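# Swing the compost pail's green lid fully open

## Task

Raise the green lid on the compost pail to its fully open position so it stays up by itself, keep the pail upright, and finish with neither arm in contact with the pail; the white mug and the glass tumbler must still be upright at the end.

## Robot and tools

Robot: two 6-joint arms, left_arm and right_arm, each with a parallel two-finger gripper and a wrist camera. Calibrated bases in the scene frame: left_arm at (-0.023, +0.271, +0.032) m, right_arm at (-0.031, -0.242, +0.018) m, both facing +x. Scene frame: origin at table-top height midway between the nominal bases, +x out over the table, +y toward left_arm, +z up. Arm names do not match image sides.

Command row: always 14 numbers, each in [-1, 1]. The first 7 are for left_arm, the next 7 for right_arm. Within each block the order is wrist yaw, wrist pitch, wrist roll, shoulder, waist, elbow, then gripper opening. The six joint numbers are offsets, not poses: they count from the arm's Joint targets as they stood when the action (or move) began, not from the previous row, so sending the same offset twice moves the joint twice. Scale: 1.0 equals 2.224 rad for waist, shoulder and elbow, and 8.485 rad for wrist pitch, wrist yaw and wrist roll. The opening number is absolute: +1 fully open, -1 shut. Sending 0 for a joint re-commands its current target; to leave a gripper alone, resend its present opening, since 0 means half open.

Signs and ranges: waist and wrist roll run opposite to the URDF in everything you send and read. Ranges in URDF signs: waist -2.618 to 3.054 (so -3.054 to 2.618 in your numbers), shoulder 0.000 to 3.142, elbow 0.000 to 3.142, wrist pitch and wrist yaw -1.571 to 1.571, wrist roll -2.094 to 2.094. An action asking for more than 0.059 rad past a range end is refused for both arms; real ends may differ from the stated ones by up to 0.059 rad.

Tools:
- execute_actions(actions, cameras): actions is a list of actions; each action is a table of up to 15 rows, one row per 1/30 s step, lasting 0.5 s in total (a short table repeats its last row). An empty list returns state plus all camera images. cameras: list of names, ["all"], or [].
- move(target, speed, blend, opening_speed, blocking, cameras): target is one 14-number row or a list of up to 15 rows; every row's offsets count from the same Joint targets at the call's start. Joints are interpolated together to reach them. speed: rad/s for the joint with farthest to travel, 0.01 to 12.57, default 0.5 (one value, or one per target). blend: corner rounding in rad per target. opening_speed: gripper rate per second on the -1..+1 scale, at least 0.2; use a low value to close gently. blocking=false returns early while the motion continues. The path ignores obstacles and the other arm. The extra "move:" line reports done, off_target, moving, held or fault, and limits=held if steps were withheld.
- wait(seconds 0 to 10, cameras): lets time pass holding the last command; a running move keeps going.
- stop(cameras): brakes a running move.
- zoom_image(camera, region): camera is cam_high, cam_left_wrist or cam_right_wrist; region [x0, y0, x1, y1] in pixels, at most 504 by 504, on that camera's latest image.
- read_manual(section): URDF licence texts only.
- finished_scene(scene): ends the current scene, giving its number; irreversible, so only call it once the lid is open and the arms are clear.

Reading results: end_effector_position (m) and end_effector_quat_wxyz are in the scene frame; the position is the point between the finger pads, roughly 1 cm back from the tips, and may be off by a few cm at long reach. The gripper's fingers point along its +z and close along its y. Joint positions and Joint velocities list each arm in the row order above, then the pad gap (0.094 m when open). Joint targets is what your next offsets count from. grip_measured uses the opening scale; grip_effort_nm is gripper motor effort (negative closing), not pad force. Joint torques include gravity and wrap at ±28 N m for the three wrist joints. Other lines: "joint sent to its limit"; "joint command not followed" (clearance check altered targets); MOTOR HOT at 75 °C and OVER-TEMPERATURE FAULT at 90 °C, which folds that arm away for good. Action results also list joint positions at sampled steps. Cameras: cam_high, cam_left_wrist, cam_right_wrist, each 504x504.

Motion notes: joint speed is capped and targets cannot lead measured angles by more than 0.339 rad (big joints) or 2.2 rad (wrist); targets that would put the gripper over 200 mm from where it is get scaled back, so large moves may need several steps. The simulation keeps running while you compose replies. If an arm is pressing on something, command its targets back past its current positions.

Avoid: fast contact or driving far past a contact (hard hits and pushes), arm-to-arm collisions or one gripper closing on the other, knocking over the mug or tumbler, tipping the pail, letting anything leave the table, and holding an arm stretched out or straining for long (heat). A wrist camera cable resting on the pail counts as touching it. Loose items may occasionally be nudged by outside forces.

Each tool is called after ">>>" in YAML: its name, and indented under it one key for each argument.

## Session

>>> execute_actions:
  actions: []

Scene clock: 0.00 s.
left_arm: end_effector_position=(+0.3936, +0.2709, +0.1509) grip_measured=+1.000 grip_effort_nm=n/a end_effector_quat_wxyz=(+0.608, -0.026, +0.791, +0.067) | right_arm: end_effector_position=(+0.3570, -0.1939, +0.1223) grip_measured=+1.000 grip_effort_nm=n/a end_effector_quat_wxyz=(+0.607, -0.055, +0.793, +0.007)
Joint names: [wrist yaw, wrist pitch, wrist roll, shoulder, waist, elbow]
Joint positions: left_arm=[-0.24 0.895 -0.015 1.592 0.096 0.435 0.094] | right_arm=[0.068 0.974 0.039 1.552 -0.132 0.311 0.094]
Joint velocities: within noise
Joint torques (N m): no reading
Heat: left arm: 28 °C; right arm: 27 °C.
Joint targets: left_arm=[-0.240 0.884 -0.014 1.588 0.096 0.438] | right_arm=[0.069 0.971 0.038 1.545 -0.132 0.317]
Tool commands: left_gripper/opening=+1.0 right_gripper/opening=+1.0

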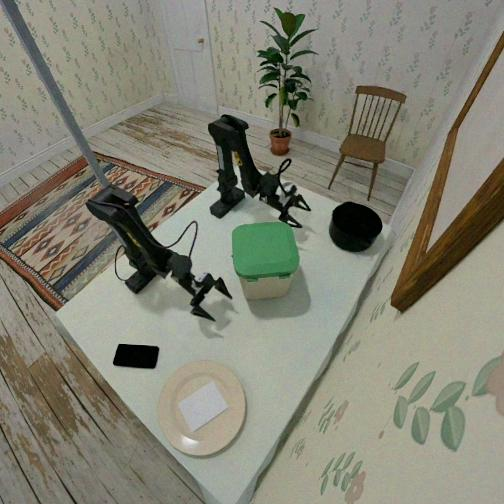

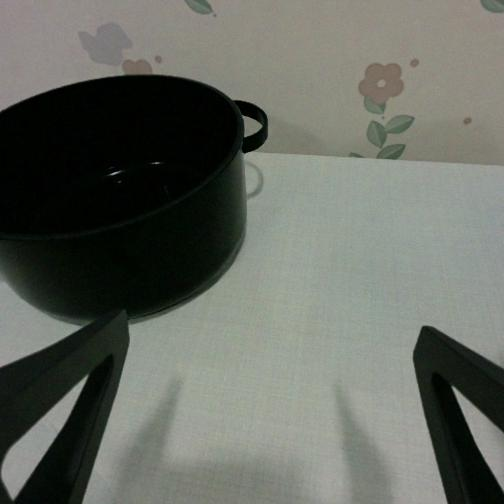

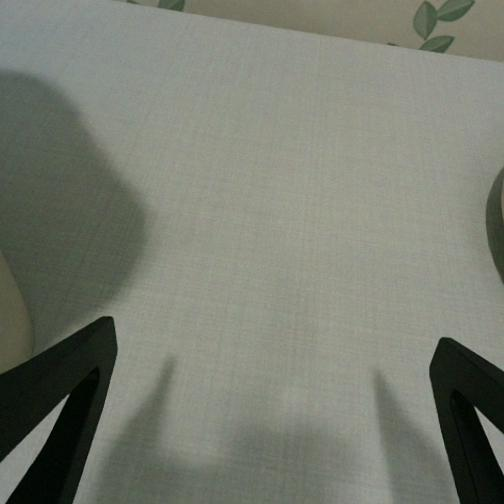

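>>> zoom_image:
  camera: "cam_high"
  region: [180, 170, 340, 330]

>>> zoom_image:
  camera: "cam_high"
  region: [40, 80, 440, 480]

Scaled by 3.150 from the camera's 504x504 image, which has a finer 720x720 frame.

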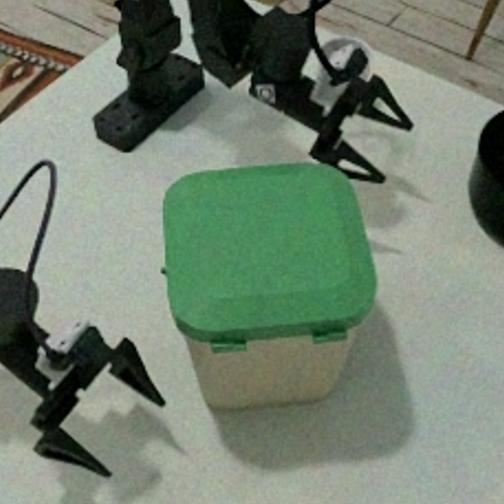

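Scaled by 1.260 from the camera's 504x504 image, which has a finer 720x720 frame.

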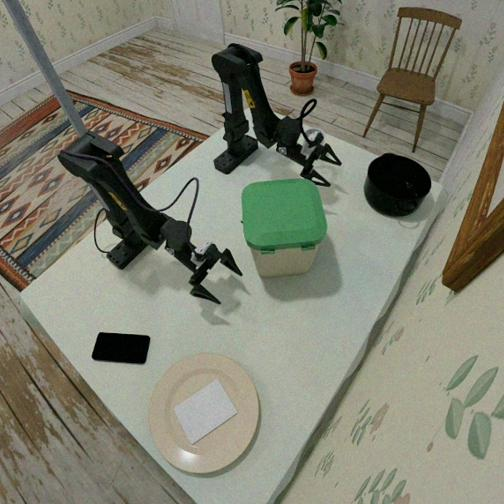

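>>> move:
  target: [0.0283,-0.269,0,-0.264,0.19,0.702,1,-0.008,-0.279,0,-0.245,-0.165,0.757,1]
  speed: 1.0
  cameras: ["all"]

Scene clock: 49.03 s.
left_arm: end_effector_position=(+0.1430, +0.1780, +0.5188) grip_measured=+1.000 grip_effort_nm=-0.002 end_effector_quat_wxyz=(+0.544, +0.219, +0.798, -0.138) | right_arm: end_effector_position=(+0.1346, -0.1499, +0.5034) grip_measured=+1.000 grip_effort_nm=-0.037 end_effector_quat_wxyz=(+0.545, -0.223, +0.798, +0.127)
Joint names: [wrist yaw, wrist pitch, wrist roll, shoulder, waist, elbow]
Joint positions: left_arm=[-0.006 -1.377 -0.018 0.998 0.514 1.997 0.094] | right_arm=[0.01 -1.382 0.04 0.996 -0.493 1.994 0.094]
Joint torques (N m): left_arm=[0.04 1.74 0.03 2.85 0.51 4.23] | right_arm=[-0.13 1.61 0.02 2.28 -0.57 3.74]
Heat: left arm: 30 °C; right arm: 31 °C.
Joint targets: left_arm=[-0.001 -1.398 -0.014 1.001 0.519 2.000] | right_arm=[0.001 -1.397 0.038 1.000 -0.499 2.000]
move: done

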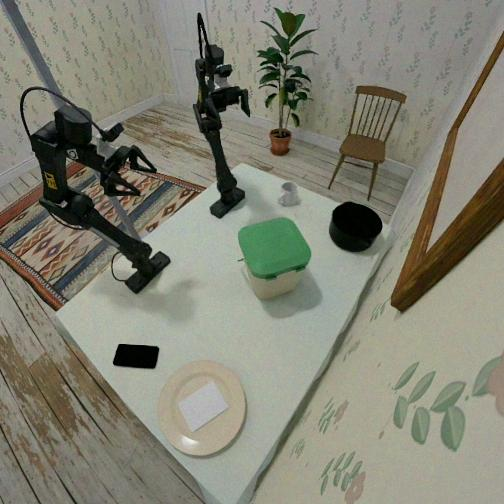

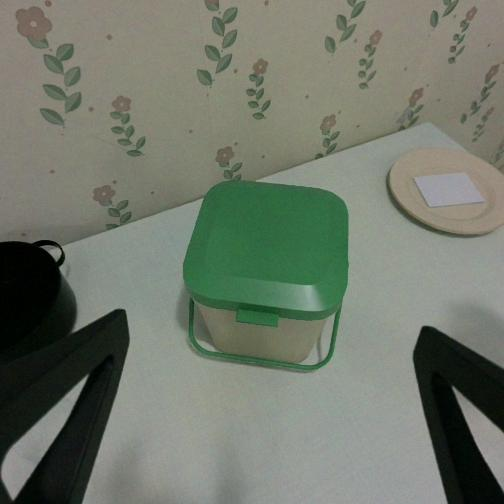

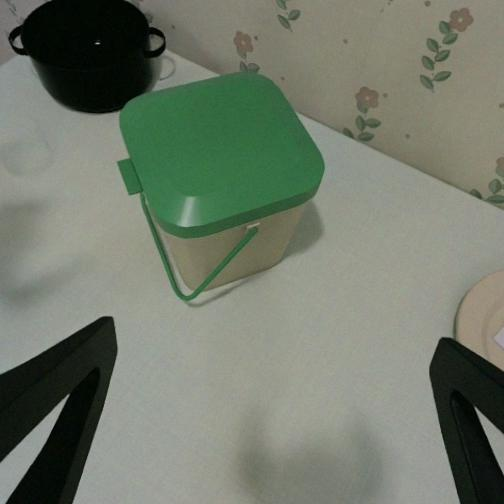

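>>> move:
  target: [0,0.1485,0,-0.378,0,-0.764,-1,0,0,0,0,0,0,1]
  speed: 0.8
  cameras: ["all"]

Scene clock: 110.10 s.
left_arm: end_effector_position=(+0.1890, +0.1515, +0.2851) grip_measured=-0.995 grip_effort_nm=-0.271 end_effector_quat_wxyz=(+0.680, +0.188, +0.687, -0.173) | right_arm: end_effector_position=(+0.1345, -0.1500, +0.5031) grip_measured=+1.000 grip_effort_nm=-0.037 end_effector_quat_wxyz=(+0.544, -0.224, +0.799, +0.127)
Joint names: [wrist yaw, wrist pitch, wrist roll, shoulder, waist, elbow]
Joint positions: left_arm=[-0.006 -0.149 -0.018 0.175 0.514 0.31 0] | right_arm=[0.01 -1.383 0.04 0.996 -0.493 1.994 0.094]
Joint torques (N m): left_arm=[0.04 2.05 0.03 1.84 0.54 6.89] | right_arm=[-0.13 1.6 0.02 2.25 -0.57 3.77]
Heat: left arm: 31 °C; right arm: 33 °C.
Joint targets: left_arm=[0.000 -0.138 -0.014 0.160 0.519 0.300] | right_arm=[0.001 -1.397 0.038 1.000 -0.499 2.000]
move: done

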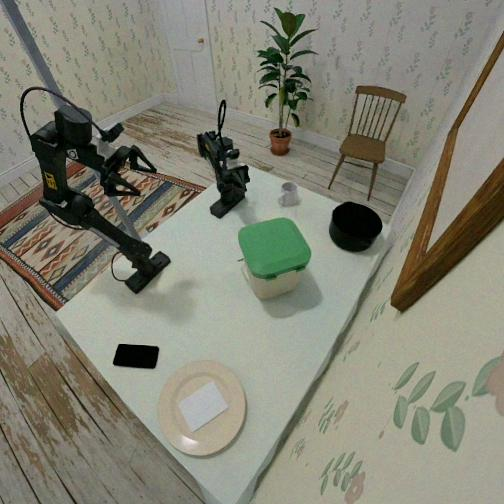

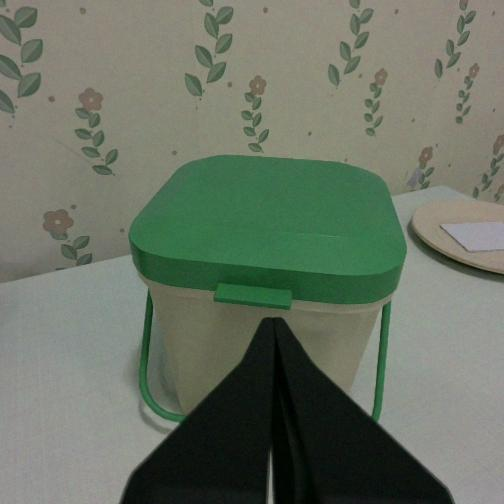

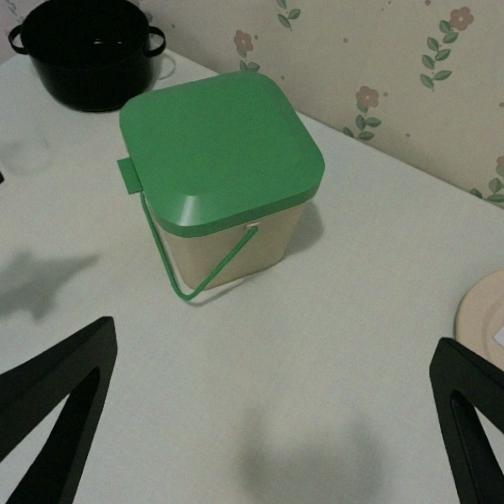

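>>> move:
  target: [0,0.0427,0,0.2747,-0.0108,-0.0238,-1,0,0,0,0,0,0,1]
  speed: 0.6
  cameras: ["cam_left_wrist","cam_high"]

Scene clock: 145.07 s.
left_arm: end_effector_position=(+0.2499, +0.1211, +0.1927) grip_measured=-0.995 grip_effort_nm=-0.271 end_effector_quat_wxyz=(+0.575, +0.208, +0.778, -0.142) | right_arm: end_effector_position=(+0.1345, -0.1500, +0.5031) grip_measured=+1.000 grip_effort_nm=-0.037 end_effector_quat_wxyz=(+0.544, -0.224, +0.799, +0.127)
Joint names: [wrist yaw, wrist pitch, wrist roll, shoulder, waist, elbow]
Joint positions: left_arm=[-0.004 0.211 -0.018 0.773 0.5 0.26 0] | right_arm=[0.01 -1.383 0.04 0.996 -0.493 1.994 0.094]
Joint torques (N m): left_arm=[0.02 2.08 0.03 -0.44 -0.47 6.98] | right_arm=[-0.13 1.6 0.02 2.26 -0.55 3.77]
Heat: left arm: 33 °C; right arm: 35 °C.
Joint targets: left_arm=[0.000 0.224 -0.014 0.771 0.495 0.247] | right_arm=[0.001 -1.397 0.038 1.000 -0.499 2.000]
move: done
Images, in order (width x height): cam_high 504x504, cam_left_wrist 504x504.

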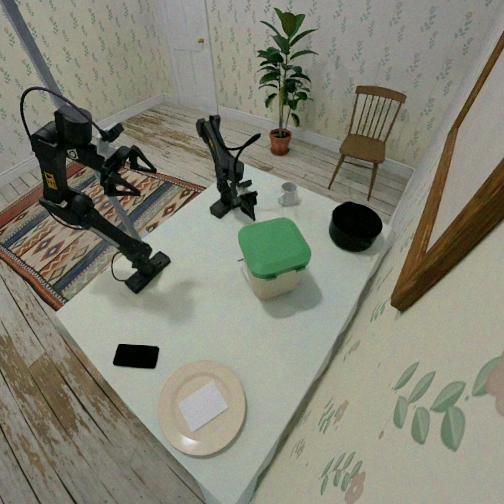

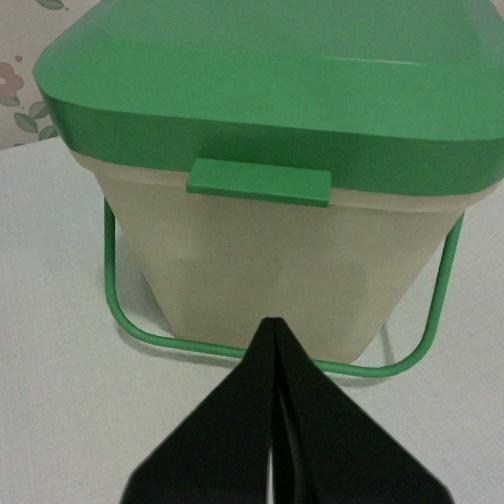

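>>> move:
  target: [0,0.0788,0,0.183,0,-0.0279,-1,0,0,0,0,0,0,1]
  speed: 0.5
  cameras: ["cam_left_wrist","cam_high"]

Scene clock: 160.93 s.
left_arm: end_effector_position=(+0.2858, +0.1008, +0.2022) grip_measured=-0.995 grip_effort_nm=-0.271 end_effector_quat_wxyz=(+0.654, +0.191, +0.713, -0.163) | right_arm: end_effector_position=(+0.1345, -0.1500, +0.5031) grip_measured=+1.000 grip_effort_nm=-0.037 end_effector_quat_wxyz=(+0.544, -0.224, +0.799, +0.127)
Joint names: [wrist yaw, wrist pitch, wrist roll, shoulder, waist, elbow]
Joint positions: left_arm=[-0.002 0.884 -0.018 1.173 0.5 0.199 0] | right_arm=[0.01 -1.383 0.04 0.996 -0.493 1.994 0.094]
Joint torques (N m): left_arm=[0.01 2.08 0.03 -2.14 -0.49 5.67] | right_arm=[-0.14 1.6 0.02 2.28 -0.55 3.75]
Heat: left arm: 34 °C; right arm: 35 °C.
Joint targets: left_arm=[-0.001 0.893 -0.014 1.178 0.495 0.185] | right_arm=[0.001 -1.396 0.038 1.000 -0.499 2.000]
move: done
Images, in order (width x height): cam_high 504x504, cam_left_wrist 504x504.

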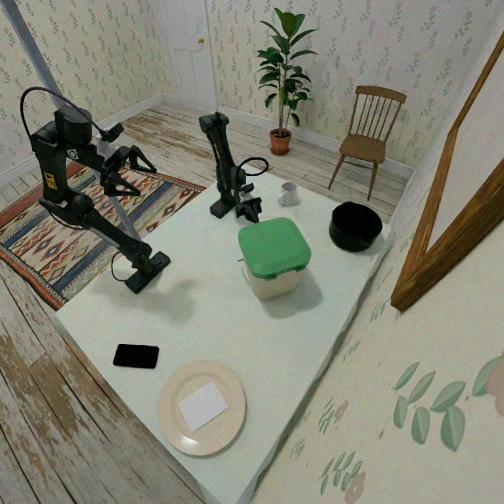

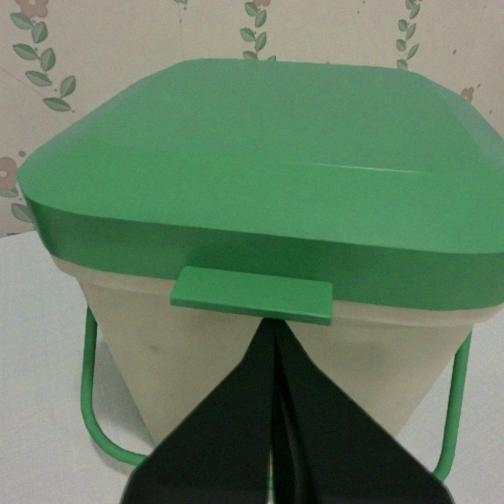

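>>> move:
  target:
    - [0,0.006,0,0.0274,0,0.0135,-1,0,0,0,0,0,0,1]
    - [0,-0.0126,0,-0.0391,0,0.054,-1,0,0,0,0,0,0,1]
  speed: 0.15
  cameras: ["cam_left_wrist","cam_high"]

Scene clock: 169.37 s.
left_arm: end_effector_position=(+0.2927, +0.0968, +0.2379) grip_measured=-0.995 grip_effort_nm=-0.276 end_effector_quat_wxyz=(+0.674, +0.186, +0.695, -0.168) | right_arm: end_effector_position=(+0.1345, -0.1500, +0.5031) grip_measured=+1.000 grip_effort_nm=-0.037 end_effector_quat_wxyz=(+0.544, -0.224, +0.799, +0.127)
Joint names: [wrist yaw, wrist pitch, wrist roll, shoulder, waist, elbow]
Joint positions: left_arm=[-0.002 0.795 -0.018 1.109 0.5 0.279 0] | right_arm=[0.01 -1.383 0.04 0.996 -0.493 1.994 0.094]
Joint torques (N m): left_arm=[-0.01 1.91 0.03 -4.22 -0.5 9.72] | right_arm=[-0.13 1.6 0.01 2.25 -0.55 3.77]
Heat: left arm: 34 °C; right arm: 35 °C.
Joint targets: left_arm=[0.000 0.785 -0.014 1.091 0.495 0.305] | right_arm=[0.001 -1.396 0.038 1.000 -0.499 2.000]
move: done
Images, in order (width x height): cam_high 504x504, cam_left_wrist 504x504.

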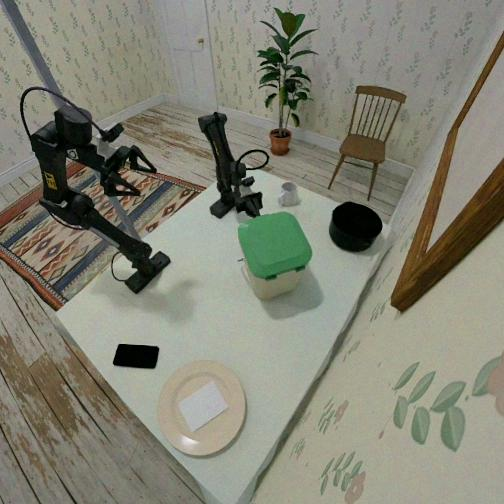

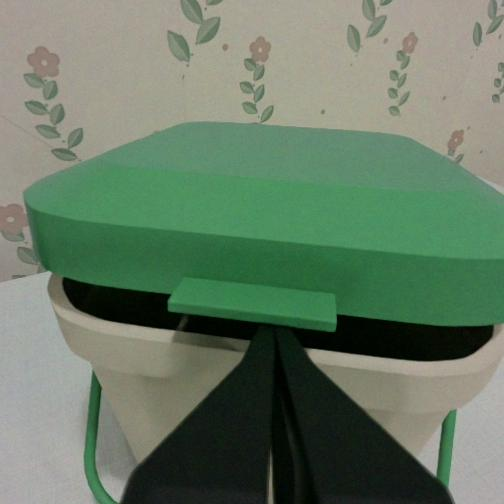

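>>> move:
  target: [0,0.0264,0,0.0971,0,0.0868,-1,0,0,0,0,0,0,1]
  speed: 0.2
  cameras: ["cam_left_wrist","cam_high"]

Scene clock: 174.87 s.
left_arm: end_effector_position=(+0.3309, +0.0753, +0.3091) grip_measured=-0.995 grip_effort_nm=-0.271 end_effector_quat_wxyz=(+0.743, +0.167, +0.620, -0.186) | right_arm: end_effector_position=(+0.1345, -0.1500, +0.5031) grip_measured=+1.000 grip_effort_nm=-0.037 end_effector_quat_wxyz=(+0.544, -0.224, +0.799, +0.127)
Joint names: [wrist yaw, wrist pitch, wrist roll, shoulder, waist, elbow]
Joint positions: left_arm=[-0.001 0.998 -0.018 1.298 0.5 0.475 0] | right_arm=[0.01 -1.383 0.04 0.996 -0.493 1.994 0.094]
Joint torques (N m): left_arm=[-0.01 2.01 0.03 -3.73 -0.43 9.43] | right_arm=[-0.13 1.61 0.01 2.25 -0.57 3.77]
Heat: left arm: 34 °C; right arm: 35 °C.
Joint targets: left_arm=[0.000 1.009 -0.014 1.307 0.495 0.499] | right_arm=[0.001 -1.396 0.038 1.000 -0.499 2.000]
move: done
Images, in order (width x height): cam_high 504x504, cam_left_wrist 504x504.

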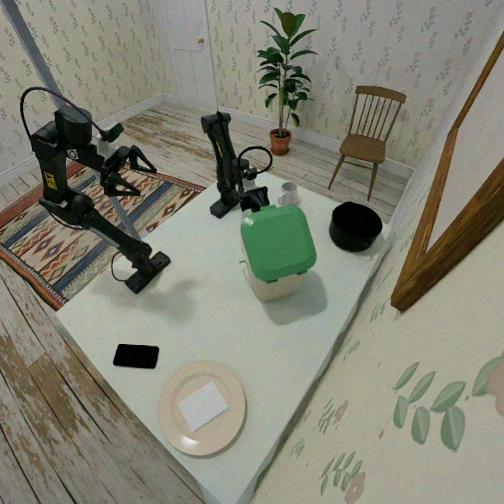

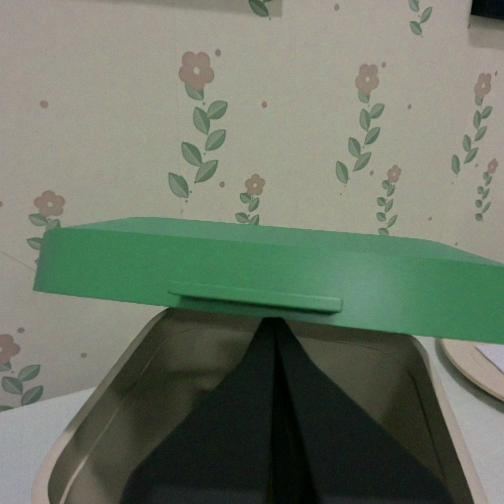

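>>> move:
  target:
    - [0,-0.0185,0,0.1057,0,0.1758,-1,0,0,0,0,0,0,1]
    - [0,-0.0216,0,0.2248,0,0.3067,-1,0,0,0,0,0,0,1]
  speed: 0.25
  blend: [0.05,0]
  cameras: ["all"]

Scene clock: 180.43 s.
left_arm: end_effector_position=(+0.4609, +0.0029, +0.3631) grip_measured=-0.995 grip_effort_nm=-0.276 end_effector_quat_wxyz=(+0.754, +0.163, +0.607, -0.189) | right_arm: end_effector_position=(+0.1345, -0.1500, +0.5031) grip_measured=+1.000 grip_effort_nm=-0.037 end_effector_quat_wxyz=(+0.544, -0.224, +0.799, +0.127)
Joint names: [wrist yaw, wrist pitch, wrist roll, shoulder, waist, elbow]
Joint positions: left_arm=[-0.001 0.845 -0.017 1.789 0.5 1.155 0] | right_arm=[0.01 -1.383 0.04 0.996 -0.493 1.994 0.094]
Joint torques (N m): left_arm=[0 1.71 0.03 -9.17 -0.47 10.15] | right_arm=[-0.13 1.59 0.02 2.26 -0.57 3.75]
Heat: left arm: 34 °C; right arm: 36 °C.
Joint targets: left_arm=[0.000 0.826 -0.014 1.807 0.495 1.181] | right_arm=[0.001 -1.396 0.038 1.000 -0.499 2.000]
move: done

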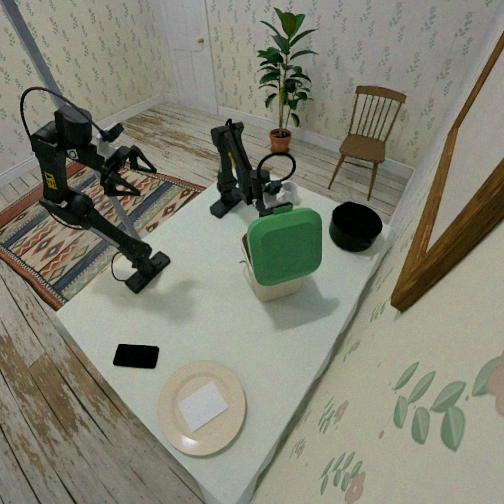

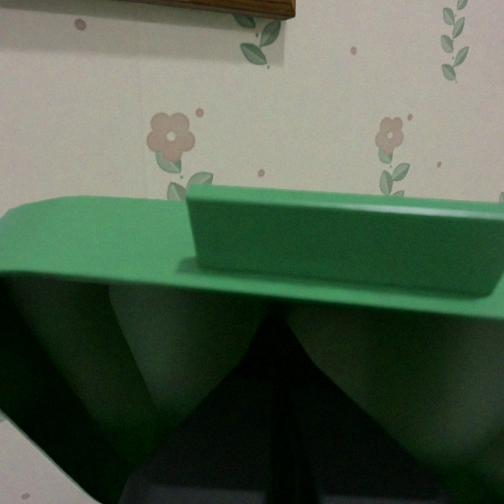

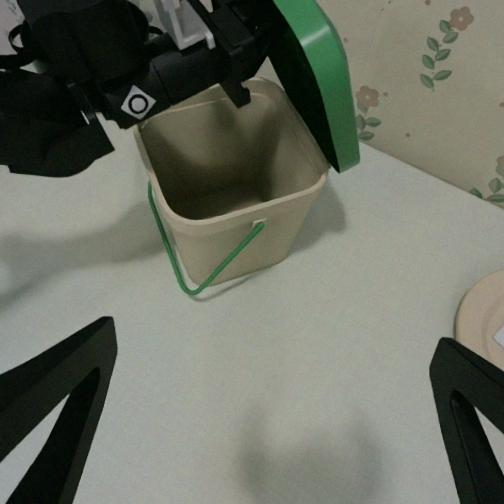

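>>> move:
  target: [0,0.0022,0,0.0782,0,0.0697,-1,0,0,0,0,0,0,1]
  speed: 0.15
  cameras: ["all"]

Scene clock: 184.23 s.
left_arm: end_effector_position=(+0.4977, -0.0176, +0.3423) grip_measured=-0.995 grip_effort_nm=-0.271 end_effector_quat_wxyz=(+0.749, +0.165, +0.613, -0.188) | right_arm: end_effector_position=(+0.1345, -0.1500, +0.5031) grip_measured=+1.000 grip_effort_nm=-0.037 end_effector_quat_wxyz=(+0.544, -0.224, +0.799, +0.127)
Joint names: [wrist yaw, wrist pitch, wrist roll, shoulder, waist, elbow]
Joint positions: left_arm=[-0.001 0.845 -0.017 1.959 0.5 1.309 0] | right_arm=[0.01 -1.383 0.04 0.996 -0.493 1.994 0.094]
Joint torques (N m): left_arm=[-0.01 1.91 0.02 -10.74 -0.44 10.14] | right_arm=[-0.14 1.6 0.01 2.25 -0.57 3.78]
Heat: left arm: 34 °C; right arm: 36 °C.
Joint targets: left_arm=[0.000 0.845 -0.014 1.981 0.495 1.335] | right_arm=[0.001 -1.396 0.038 1.000 -0.499 2.000]
move: done

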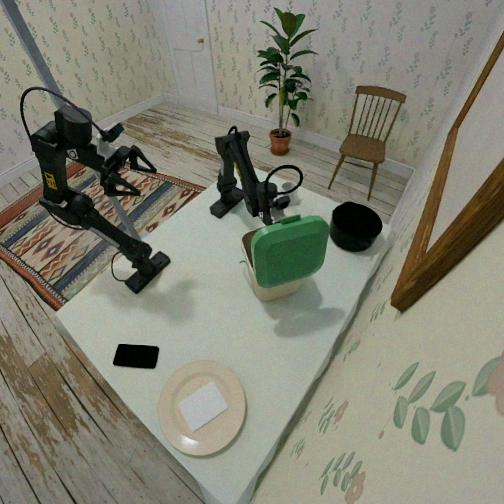

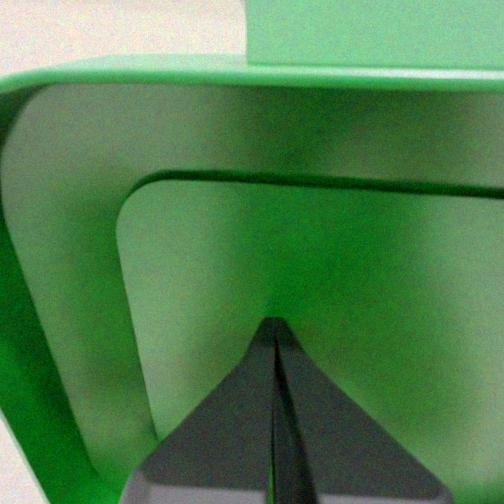

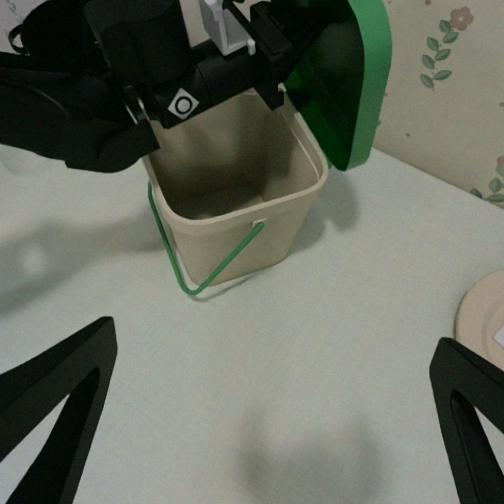

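>>> move:
  target: [0,0.0014,0,0.089,0,0.0841,-1,0,0,0,0,0,0,1]
  speed: 0.12
  cameras: ["all"]

Scene clock: 189.70 s.
left_arm: end_effector_position=(+0.5367, -0.0394, +0.3164) grip_measured=-0.995 grip_effort_nm=-0.271 end_effector_quat_wxyz=(+0.749, +0.165, +0.614, -0.187) | right_arm: end_effector_position=(+0.1345, -0.1500, +0.5031) grip_measured=+1.000 grip_effort_nm=-0.037 end_effector_quat_wxyz=(+0.544, -0.224, +0.799, +0.127)
Joint names: [wrist yaw, wrist pitch, wrist roll, shoulder, waist, elbow]
Joint positions: left_arm=[-0.001 0.85 -0.017 2.153 0.5 1.497 0] | right_arm=[0.01 -1.383 0.04 0.996 -0.493 1.994 0.094]
Joint torques (N m): left_arm=[-0.02 1.95 0.02 -12.38 -0.46 10.13] | right_arm=[-0.13 1.6 0.02 2.25 -0.55 3.74]
Heat: left arm: 34 °C; right arm: 36 °C.
Joint targets: left_arm=[0.000 0.857 -0.014 2.179 0.495 1.523] | right_arm=[0.001 -1.396 0.038 1.000 -0.499 2.000]
move: done

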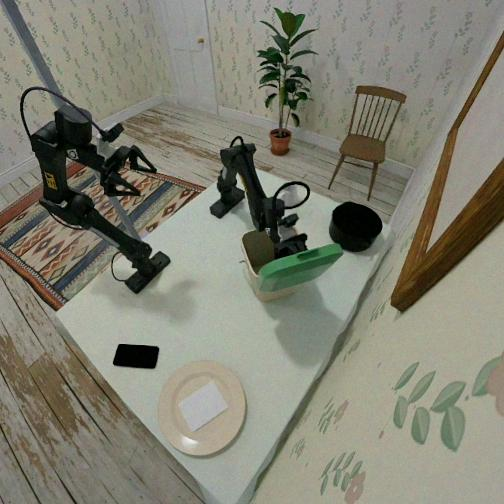

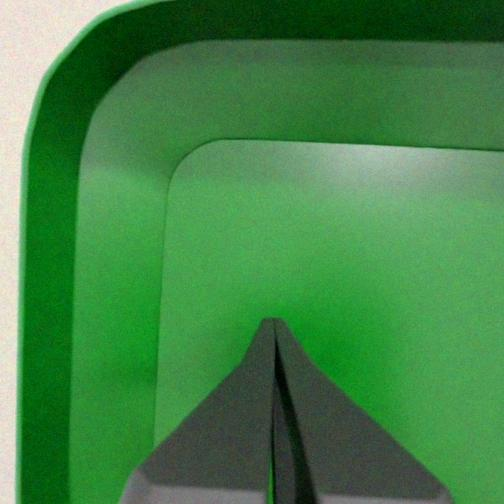

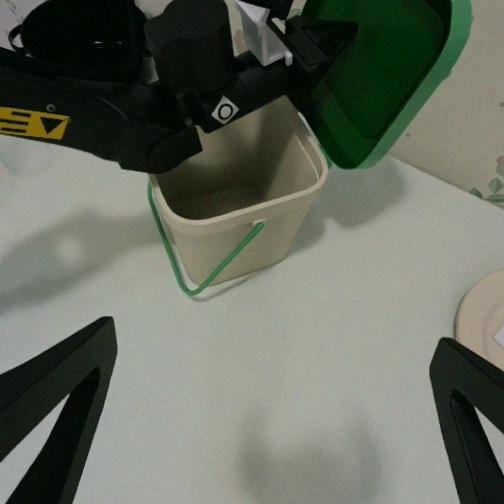

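>>> move:
  target: [0,-0.0315,0,0.0427,0,0.0951,-1,0,0,0,0,0,0,1]
  speed: 0.1
  cameras: ["all"]

Scene clock: 199.80 s.
left_arm: end_effector_position=(+0.5656, -0.0555, +0.3098) grip_measured=-0.995 grip_effort_nm=-0.261 end_effector_quat_wxyz=(+0.718, +0.174, +0.649, -0.180) | right_arm: end_effector_position=(+0.1345, -0.1500, +0.5031) grip_measured=+1.000 grip_effort_nm=-0.037 end_effector_quat_wxyz=(+0.544, -0.224, +0.799, +0.127)
Joint names: [wrist yaw, wrist pitch, wrist roll, shoulder, waist, elbow]
Joint positions: left_arm=[-0.001 0.624 -0.017 2.239 0.5 1.712 0] | right_arm=[0.01 -1.383 0.04 0.996 -0.493 1.994 0.094]
Joint torques (N m): left_arm=[-0.01 1.64 0.04 -12.78 -0.44 10.1] | right_arm=[-0.13 1.61 0.01 2.25 -0.58 3.75]
Heat: left arm: 33 °C; right arm: 36 °C.
Joint targets: left_arm=[-0.001 0.590 -0.014 2.274 0.495 1.734] | right_arm=[0.001 -1.396 0.038 1.000 -0.499 2.000]
move: done

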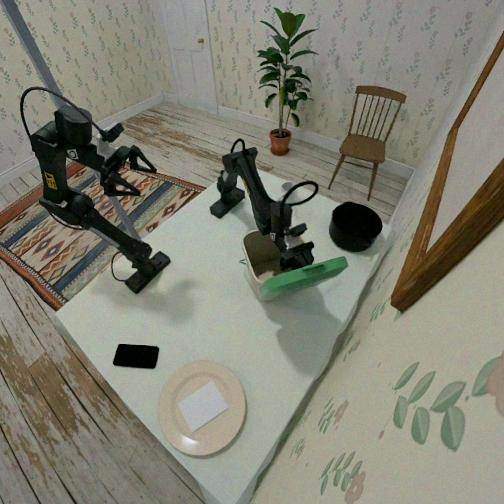

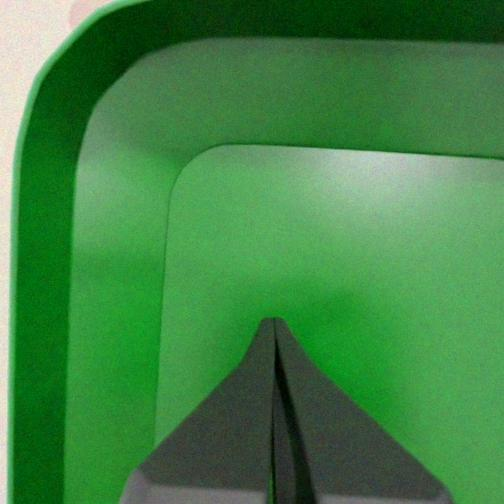

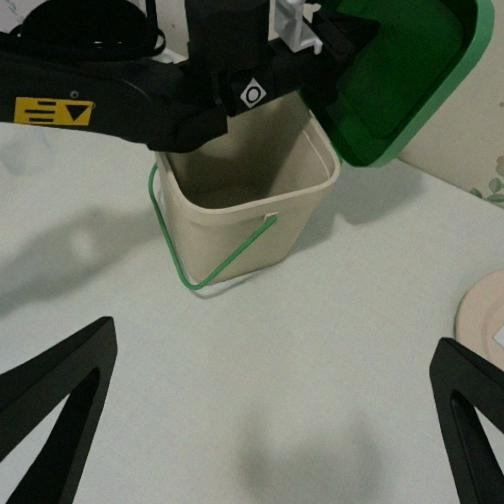

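>>> move:
  target:
    - [0,0.0315,0,-0.0427,0,-0.0949,-1,0,0,0,0,0,0,1]
    - [0,0.0309,0,-0.329,0,-0.3795,-1,0,0,0,0,0,0,1]
    - [0,-0.0494,0,-0.631,0,-0.465,-1,0,0,0,0,0,0,1]
  speed: [0.1,0.4,0.5]
  cameras: ["all"]

Scene clock: 213.53 s.
left_arm: end_effector_position=(+0.2851, +0.1015, +0.3796) grip_measured=-0.995 grip_effort_nm=-0.271 end_effector_quat_wxyz=(+0.695, +0.181, +0.674, -0.173) | right_arm: end_effector_position=(+0.1345, -0.1500, +0.5031) grip_measured=+1.000 grip_effort_nm=-0.032 end_effector_quat_wxyz=(+0.544, -0.224, +0.799, +0.127)
Joint names: [wrist yaw, wrist pitch, wrist roll, shoulder, waist, elbow]
Joint positions: left_arm=[-0.001 0.187 -0.017 0.879 0.498 0.717 0] | right_arm=[0.01 -1.383 0.04 0.996 -0.493 1.994 0.094]
Joint torques (N m): left_arm=[-0.01 1.81 0.02 -2.13 -0.29 6.71] | right_arm=[-0.13 1.6 0.02 2.24 -0.53 3.75]
Heat: left arm: 33 °C; right arm: 36 °C.
Joint targets: left_arm=[-0.001 0.170 -0.014 0.871 0.495 0.700] | right_arm=[0.001 -1.396 0.038 1.000 -0.499 2.000]
move: done

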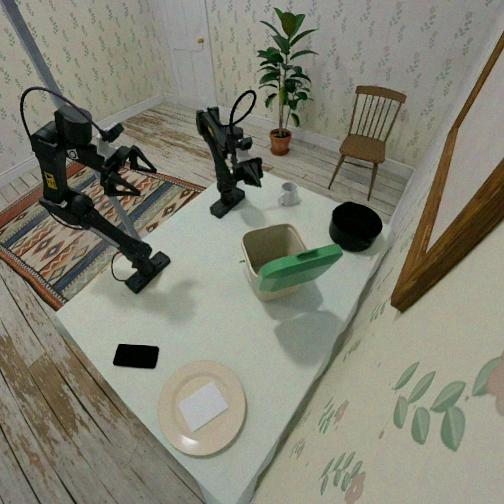

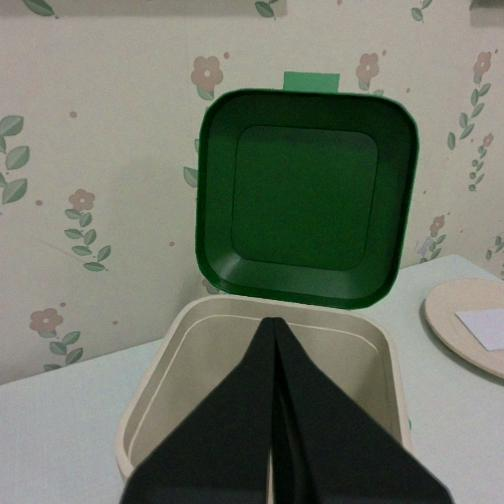

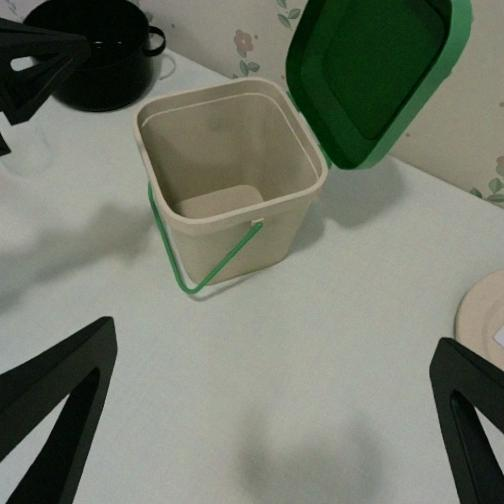

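Done: standing open. The stop is at roughly pose F.

>>> finished_scene:
  scene: 1

The scene is finished: the task was done.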